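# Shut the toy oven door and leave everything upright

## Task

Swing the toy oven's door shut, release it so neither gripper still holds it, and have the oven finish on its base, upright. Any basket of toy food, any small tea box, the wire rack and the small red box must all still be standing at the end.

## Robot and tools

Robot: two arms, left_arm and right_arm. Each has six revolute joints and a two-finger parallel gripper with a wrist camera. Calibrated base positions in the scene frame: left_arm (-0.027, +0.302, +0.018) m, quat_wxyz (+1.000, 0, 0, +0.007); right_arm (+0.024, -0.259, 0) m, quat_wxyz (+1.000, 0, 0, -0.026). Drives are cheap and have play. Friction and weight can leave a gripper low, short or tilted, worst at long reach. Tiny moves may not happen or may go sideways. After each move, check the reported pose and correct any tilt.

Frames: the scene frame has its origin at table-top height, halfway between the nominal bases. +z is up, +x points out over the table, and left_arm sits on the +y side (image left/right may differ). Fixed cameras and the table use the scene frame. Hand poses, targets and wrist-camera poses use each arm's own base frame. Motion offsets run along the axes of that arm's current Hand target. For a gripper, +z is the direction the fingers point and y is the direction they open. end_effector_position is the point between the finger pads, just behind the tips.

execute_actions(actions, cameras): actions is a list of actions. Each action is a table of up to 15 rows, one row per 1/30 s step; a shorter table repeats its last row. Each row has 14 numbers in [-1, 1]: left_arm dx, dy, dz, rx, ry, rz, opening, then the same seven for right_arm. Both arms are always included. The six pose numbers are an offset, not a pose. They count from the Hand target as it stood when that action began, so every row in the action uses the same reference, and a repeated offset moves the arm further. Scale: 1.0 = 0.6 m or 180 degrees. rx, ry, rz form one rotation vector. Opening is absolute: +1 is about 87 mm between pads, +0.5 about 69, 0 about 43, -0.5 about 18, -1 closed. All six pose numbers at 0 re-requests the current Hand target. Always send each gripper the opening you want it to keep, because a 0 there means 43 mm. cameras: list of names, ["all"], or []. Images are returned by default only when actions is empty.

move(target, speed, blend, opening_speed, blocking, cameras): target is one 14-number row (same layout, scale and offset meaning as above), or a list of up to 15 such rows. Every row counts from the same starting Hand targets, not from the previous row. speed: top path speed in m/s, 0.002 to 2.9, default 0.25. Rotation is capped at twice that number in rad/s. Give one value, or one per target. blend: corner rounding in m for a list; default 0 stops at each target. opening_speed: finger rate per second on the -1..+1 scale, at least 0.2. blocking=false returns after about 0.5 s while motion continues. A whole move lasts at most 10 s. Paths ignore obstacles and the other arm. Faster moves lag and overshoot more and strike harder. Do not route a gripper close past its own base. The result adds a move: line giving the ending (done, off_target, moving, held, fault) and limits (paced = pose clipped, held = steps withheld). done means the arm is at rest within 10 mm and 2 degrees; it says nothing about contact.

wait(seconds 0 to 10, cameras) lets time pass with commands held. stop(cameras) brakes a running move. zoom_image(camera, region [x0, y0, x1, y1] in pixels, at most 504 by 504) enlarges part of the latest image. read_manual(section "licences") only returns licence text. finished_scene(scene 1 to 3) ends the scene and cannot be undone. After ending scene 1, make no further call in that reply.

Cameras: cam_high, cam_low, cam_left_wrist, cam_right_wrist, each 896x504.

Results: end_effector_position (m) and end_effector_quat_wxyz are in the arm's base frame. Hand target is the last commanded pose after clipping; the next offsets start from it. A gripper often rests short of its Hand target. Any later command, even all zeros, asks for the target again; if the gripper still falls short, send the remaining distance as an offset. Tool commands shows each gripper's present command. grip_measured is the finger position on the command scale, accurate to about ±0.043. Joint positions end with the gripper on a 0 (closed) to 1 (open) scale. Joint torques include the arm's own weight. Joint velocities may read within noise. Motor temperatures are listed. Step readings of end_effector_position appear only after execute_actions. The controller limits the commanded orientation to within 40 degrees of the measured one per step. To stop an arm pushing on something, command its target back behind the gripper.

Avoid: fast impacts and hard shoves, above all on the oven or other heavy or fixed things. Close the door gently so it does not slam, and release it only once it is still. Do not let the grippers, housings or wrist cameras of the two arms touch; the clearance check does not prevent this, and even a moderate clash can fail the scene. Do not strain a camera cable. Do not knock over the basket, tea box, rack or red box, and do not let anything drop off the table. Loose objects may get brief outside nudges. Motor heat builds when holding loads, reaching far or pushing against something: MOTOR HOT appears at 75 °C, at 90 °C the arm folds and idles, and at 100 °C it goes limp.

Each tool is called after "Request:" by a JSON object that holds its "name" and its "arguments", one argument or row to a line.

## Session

Request:
{"name": "execute_actions", "arguments": {
  "actions": []
}}

Request:
{"name": "zoom_image", "arguments": {
  "camera": "cam_high",
  "region": [200, 100, 680, 400]
}}

Scene clock: 0.00 s.
left_arm: end_effector_position=(+0.2687, -0.0904, +0.1377) grip_measured=+0.982 end_effector_quat_wxyz=(+0.595, -0.009, +0.801, +0.062) | right_arm: end_effector_position=(+0.2048, +0.1500, +0.1997) grip_measured=+1.000 end_effector_quat_wxyz=(+0.482, +0.138, +0.818, +0.280)
Joint positions: left_arm=[-0.778 0.852 0.4 0.01 -0.843 -0.247 0.991] | right_arm=[0.777 0.547 0.609 -0.481 0.385 0.86 1]
Joint velocities: within noise
Joint torques (N m): no reading
Motor temperatures (°C): left_arm=[29 35 37 34 31 30 28] | right_arm=[31 37 35 39 31 32 29]
Heat: left arm: 37 °C; right arm: 39 °C.
Hand target: left_arm +0.2723, -0.0928, +0.1485; +0.607, -0.022, +0.793, +0.052 | right_arm +0.2070, +0.1504, +0.2073; +0.490, +0.139, +0.812, +0.284
Tool commands: left_gripper/opening=+1.0 right_gripper/opening=+1.0

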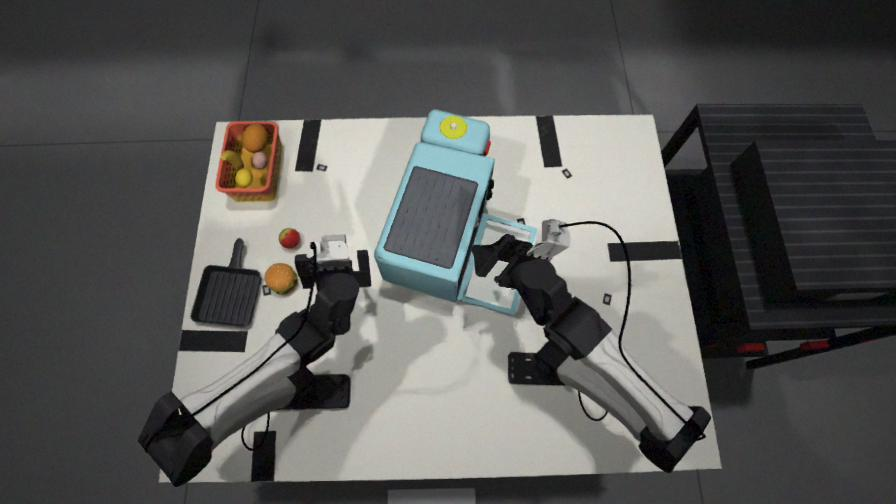

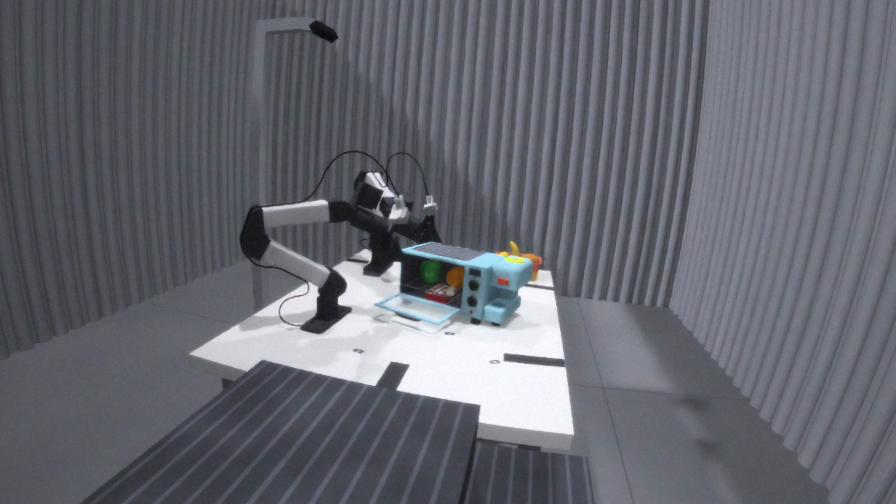

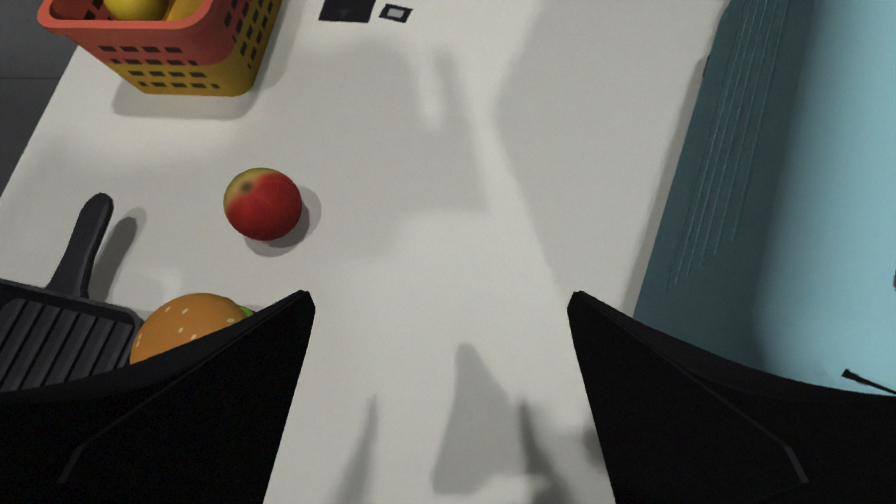

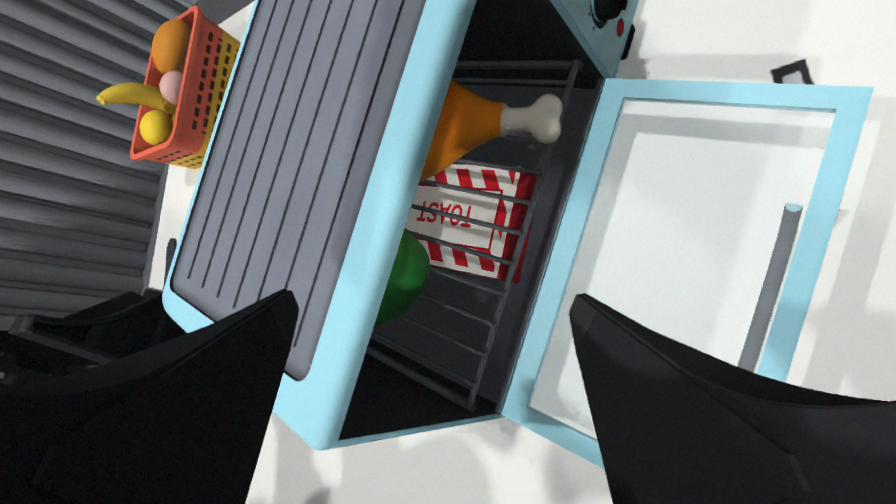

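Scaled by 1.050 from the camera's 896x504 image, which has a finer 1280x720 frame.

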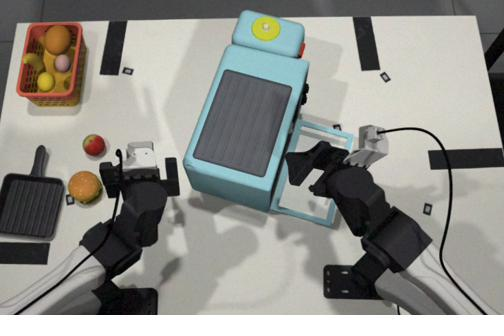

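Request:
{"name": "move", "arguments": {
  "target": [
    [0,0,0,0,0,0,1,-0.145,-0.274,0.0525,-0.1926,0.0873,-0.2975,-1],
    [0,0,0,0,0,0,1,0.0105,-0.403,0.13,-0.1926,0.0873,-0.2975,-1]
  ],
  "speed": 0.35,
  "blend": [0.03,0],
  "cameras": ["cam_high","cam_low","cam_right_wrist"]
}}

Scene clock: 5.83 s.
left_arm: end_effector_position=(+0.2687, -0.0904, +0.1377) grip_measured=+0.982 end_effector_quat_wxyz=(+0.595, -0.009, +0.801, +0.062) | right_arm: end_effector_position=(+0.2789, -0.0109, +0.0323) grip_measured=-0.979 end_effector_quat_wxyz=(+0.463, -0.405, +0.735, +0.287)
Joint positions: left_arm=[-0.778 0.852 0.4 0.01 -0.843 -0.247 0.991] | right_arm=[-0.577 1.744 0.823 -0.793 -1.147 -1.676 0.01]
Joint torques (N m): left_arm=[0.39 -1.61 9.13 1.6 -0.22 0.13] | right_arm=[-0.25 -4.71 5.42 0.38 -0.45 -0.15]
Heat: left arm: 38 °C; right arm: 40 °C.
Hand target: left_arm +0.2723, -0.0928, +0.1485; +0.607, -0.022, +0.793, +0.052 | right_arm +0.2853, -0.0144, +0.0304; +0.472, -0.420, +0.726, +0.272
Off the commanded pose: left_arm 0.012 m, 3 deg | right_arm 0.008 m, 3 deg.
move: off_target (left_arm, right_arm)
Images, in order (width x height): cam_high 896x504, cam_low 896x504, cam_right_wrist 896x504.

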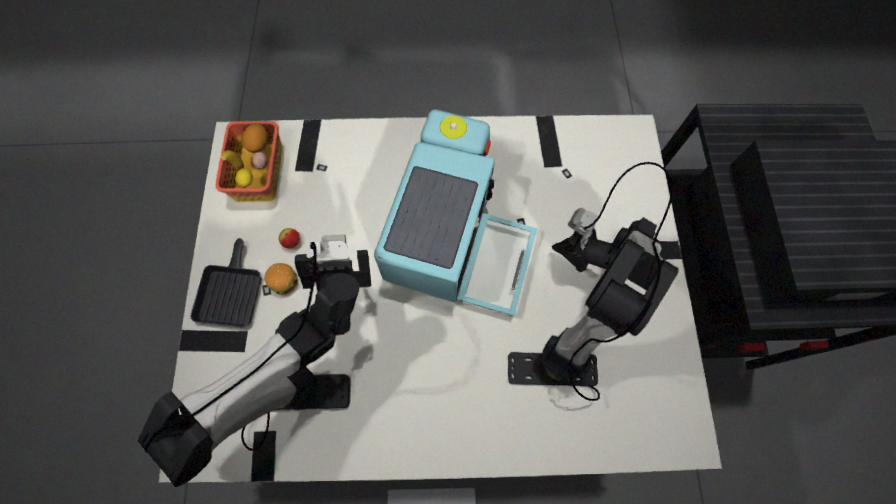

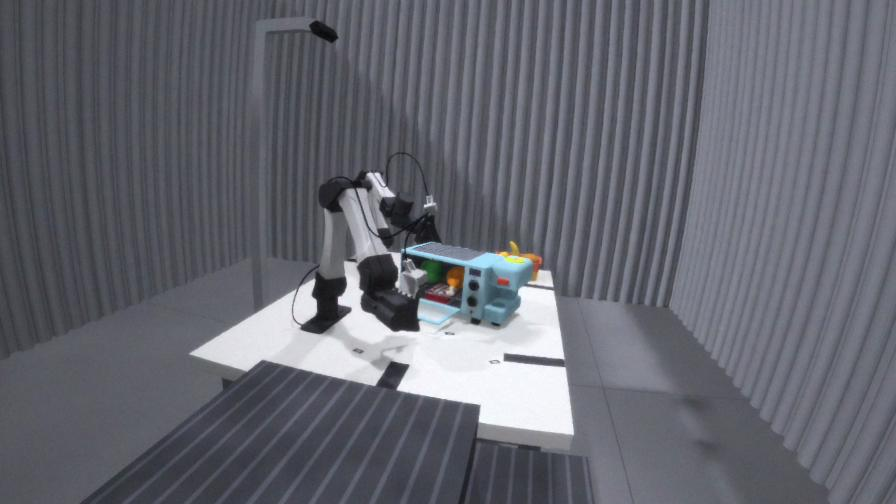

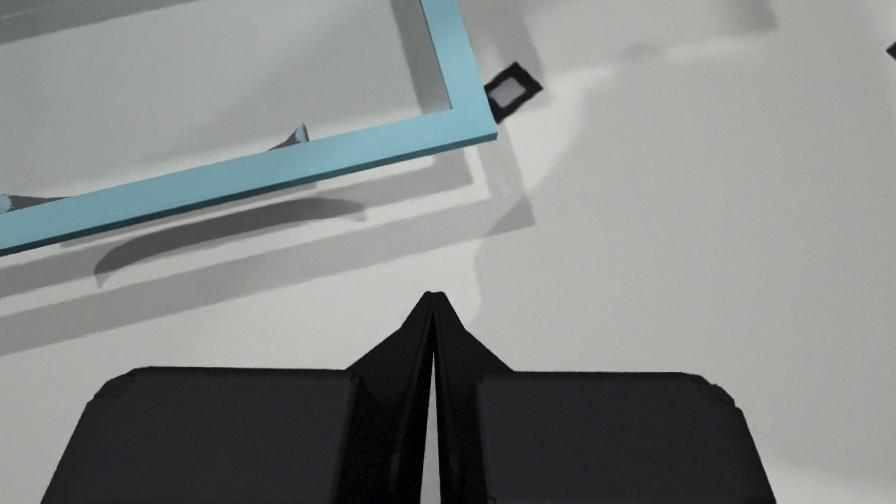

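Request:
{"name": "move", "arguments": {
  "target": [
    [0,0,0,0,0,0,1,0.0152,0,0.0068,0,0,0,-1],
    [0,0,0,0,0,0,1,-0.0217,0.0281,0.0896,0,0,0,-1],
    [0,0,0,0,0,0,1,-0.1018,0.0345,0.0766,0,0,0,-1],
    [0,0,0,0,0,0,1,-0.1616,0.0454,0.0883,0,0,0,-1],
    [0,0,0,0,0,0,1,-0.215,0.0616,0.1219,0,0,0,-1]
  ],
  "speed": 0.11,
  "blend": [0.005,0.008,0.01,0.01,0],
  "cameras": ["cam_high","cam_low","cam_right_wrist"]
}}

Scene clock: 10.23 s.
left_arm: end_effector_position=(+0.2687, -0.0904, +0.1377) grip_measured=+0.982 end_effector_quat_wxyz=(+0.595, -0.009, +0.801, +0.062) | right_arm: end_effector_position=(+0.2950, +0.1074, +0.1004) grip_measured=-0.979 end_effector_quat_wxyz=(+0.439, -0.406, +0.744, +0.298)
Joint positions: left_arm=[-0.778 0.852 0.4 0.01 -0.843 -0.247 0.991] | right_arm=[-0.079 1.329 0.692 -0.264 -0.979 -0.711 0.01]
Joint torques (N m): left_arm=[0.36 -1.69 9.14 1.59 -0.21 0.1] | right_arm=[0.2 -5.71 9.16 2.06 -0.17 0.29]
Heat: left arm: 39 °C; right arm: 41 °C.
Hand target: left_arm +0.2723, -0.0928, +0.1485; +0.607, -0.022, +0.793, +0.052 | right_arm +0.3127, +0.1073, +0.1185; +0.472, -0.420, +0.726, +0.272
Off the commanded pose: left_arm 0.012 m, 3 deg | right_arm 0.025 m, 5 deg.
move: off_target (left_arm, right_arm)
Images, in order (width x height): cam_high 896x504, cam_low 896x504, cam_right_wrist 896x504.

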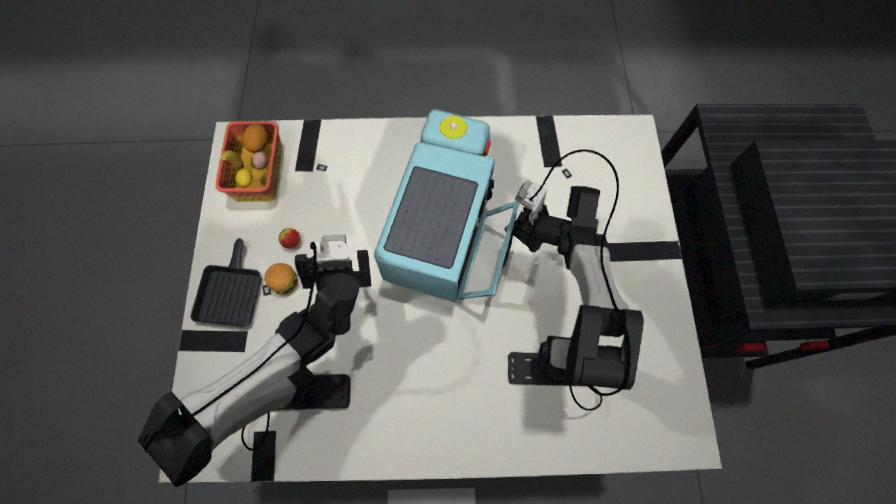

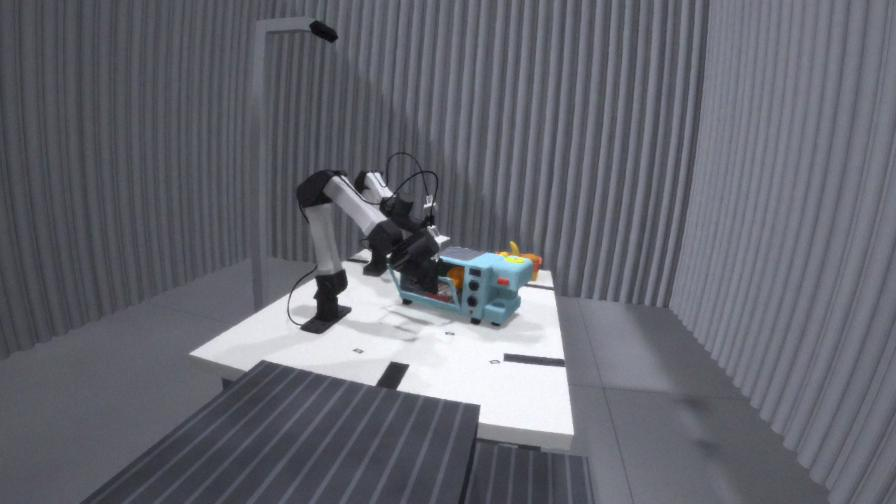

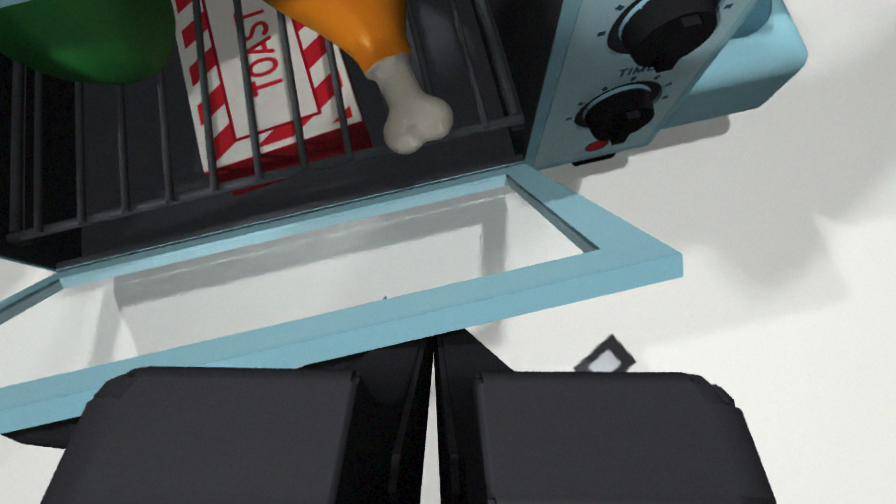

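Request:
{"name": "move", "arguments": {
  "target": [
    [0,0,0,0,0,0,1,-0.041,0.001,0.076,0,0,0,-1],
    [0,0,0,0,0,0,1,-0.062,0.02,0.139,0,0,0,-1]
  ],
  "speed": 0.07,
  "blend": [0.01,0],
  "cameras": ["cam_high","cam_low","cam_right_wrist"]
}}

Scene clock: 13.20 s.
left_arm: end_effector_position=(+0.2687, -0.0904, +0.1377) grip_measured=+0.982 end_effector_quat_wxyz=(+0.595, -0.009, +0.801, +0.062) | right_arm: end_effector_position=(+0.3214, +0.1593, +0.0875) grip_measured=-0.980 end_effector_quat_wxyz=(+0.414, -0.397, +0.778, +0.255)
Joint positions: left_arm=[-0.778 0.852 0.4 0.01 -0.843 -0.247 0.991] | right_arm=[0.187 1.422 0.735 -0.059 -0.683 -0.449 0.01]
Joint torques (N m): left_arm=[0.42 -1.59 9.25 1.58 -0.2 0.04] | right_arm=[3.41 -2.96 11.21 3.25 -0.64 0.42]
Heat: left arm: 39 °C; right arm: 42 °C.
Hand target: left_arm +0.2723, -0.0928, +0.1485; +0.607, -0.022, +0.793, +0.052 | right_arm +0.3478, +0.1924, +0.1187; +0.472, -0.420, +0.726, +0.272
Off the commanded pose: left_arm 0.012 m, 3 deg | right_arm 0.053 m, 10 deg.
move: off_target (left_arm, right_arm)
Images, in order (width x height): cam_high 896x504, cam_low 896x504, cam_right_wrist 896x504.

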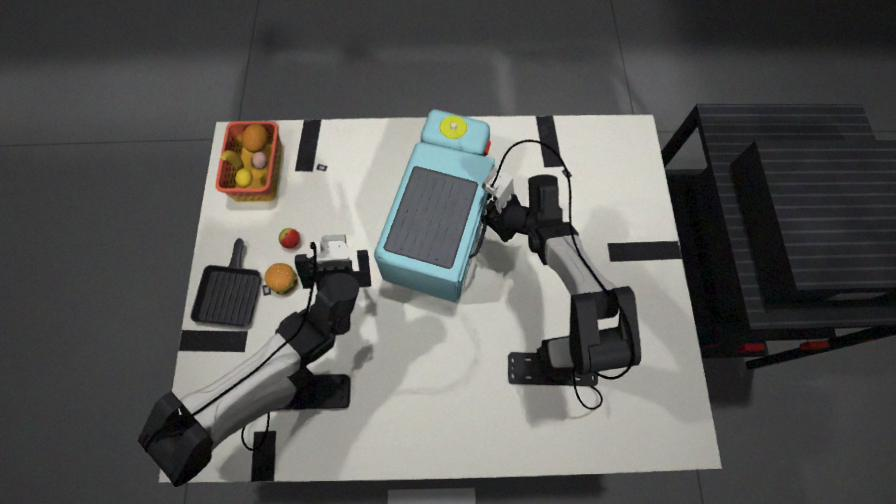

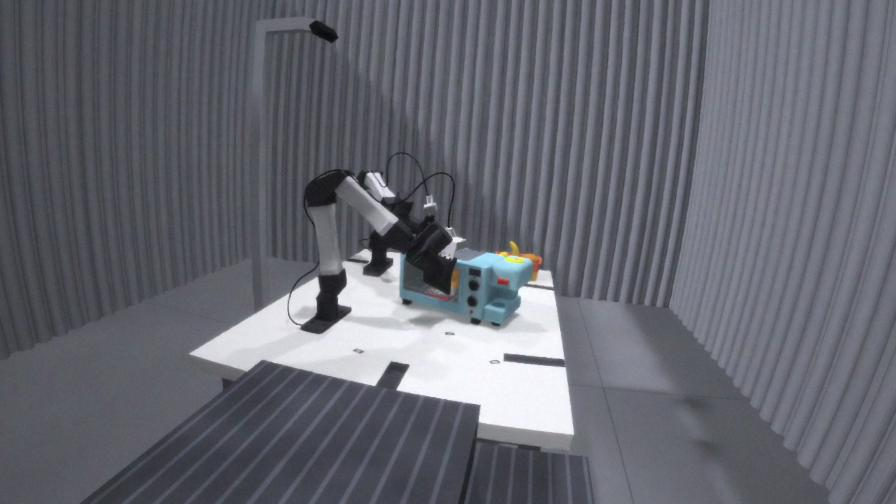

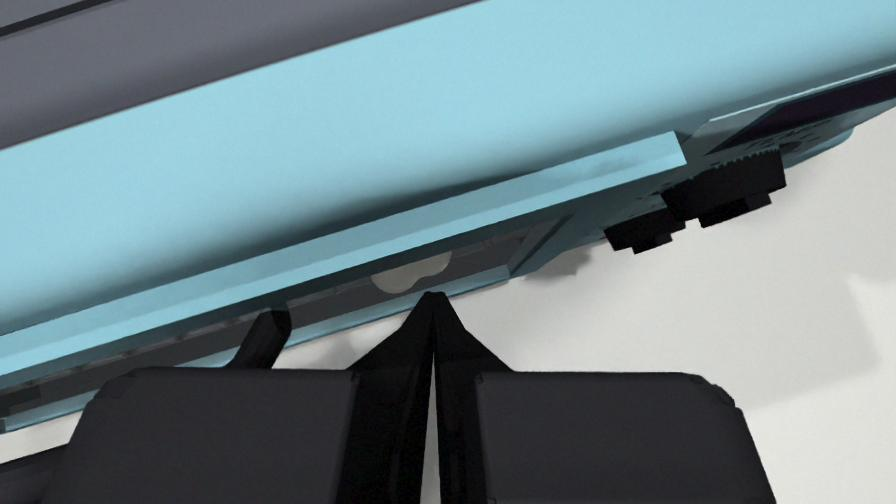

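Request:
{"name": "move", "arguments": {
  "target": [0,0,0,0,0,0,1,0.08,-0.057,-0.145,0,0,0,-1],
  "speed": 0.12,
  "cameras": ["cam_low","cam_high","cam_right_wrist"]
}}

Scene clock: 15.57 s.
left_arm: end_effector_position=(+0.2687, -0.0904, +0.1377) grip_measured=+0.982 end_effector_quat_wxyz=(+0.595, -0.009, +0.801, +0.062) | right_arm: end_effector_position=(+0.3257, +0.0871, +0.0977) grip_measured=-0.980 end_effector_quat_wxyz=(+0.464, -0.407, +0.740, +0.267)
Joint positions: left_arm=[-0.778 0.852 0.4 0.01 -0.843 -0.247 0.991] | right_arm=[-0.133 1.416 0.735 -0.184 -0.976 -0.751 0.01]
Joint torques (N m): left_arm=[0.35 -1.52 8.96 1.57 -0.26 0.09] | right_arm=[-0.47 -5.05 9.84 0.98 -0.6 -0.17]
Heat: left arm: 40 °C; right arm: 42 °C.
Hand target: left_arm +0.2723, -0.0928, +0.1485; +0.607, -0.022, +0.793, +0.052 | right_arm +0.3281, +0.0897, +0.1101; +0.472, -0.420, +0.726, +0.272
Off the commanded pose: left_arm 0.012 m, 3 deg | right_arm 0.013 m, 3 deg.
move: off_target (left_arm, right_arm)
Images, in order (width x height): cam_high 896x504, cam_low 896x504, cam_right_wrist 896x504.

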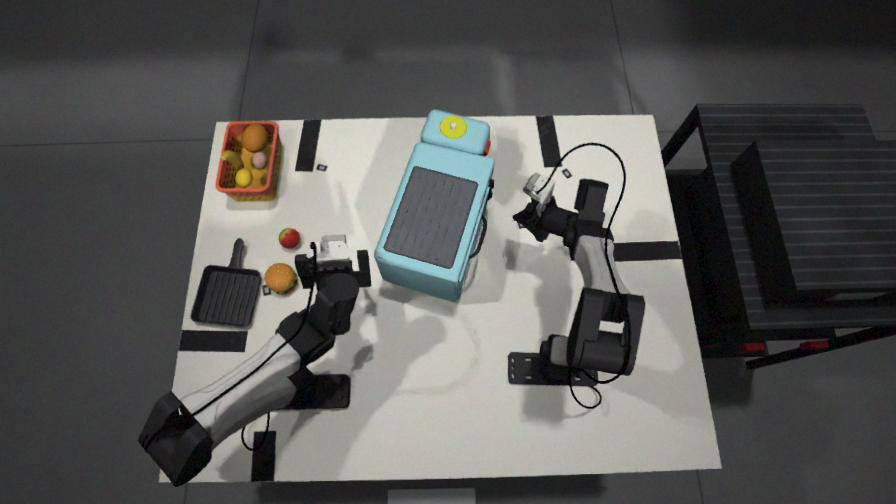

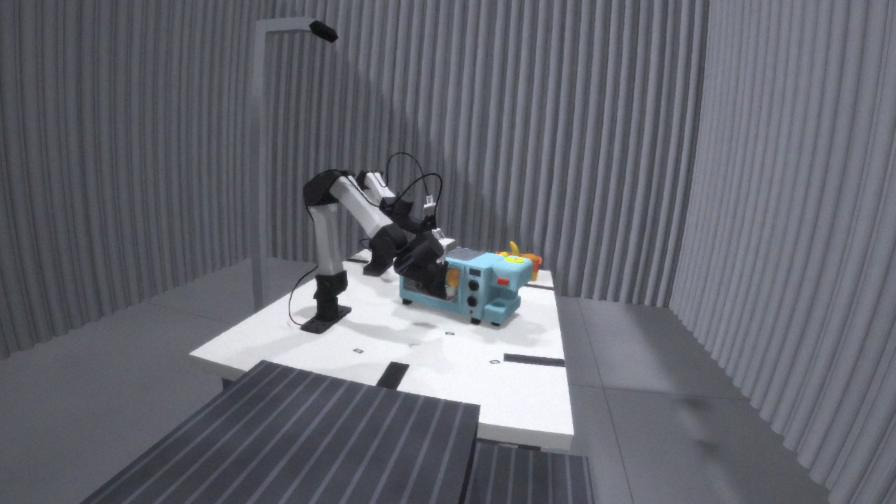

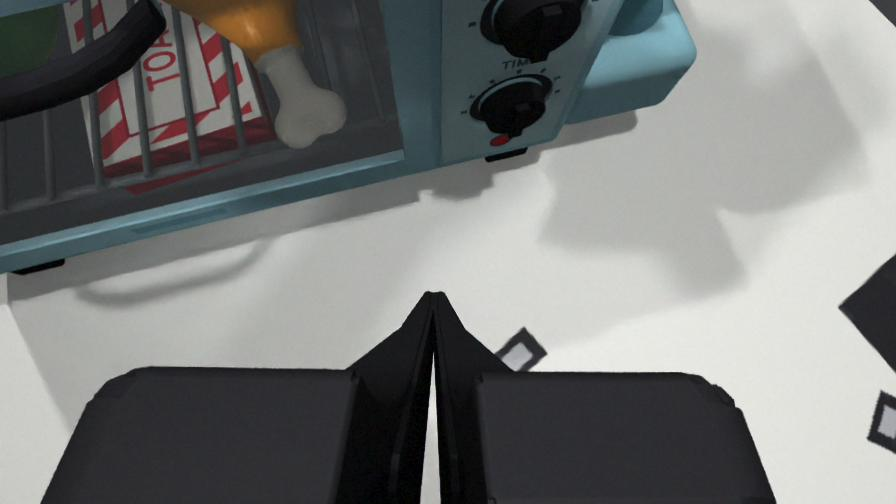

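Request:
{"name": "finished_scene", "arguments": {
  "scene": 3
}}

The scene is finished: the task was done.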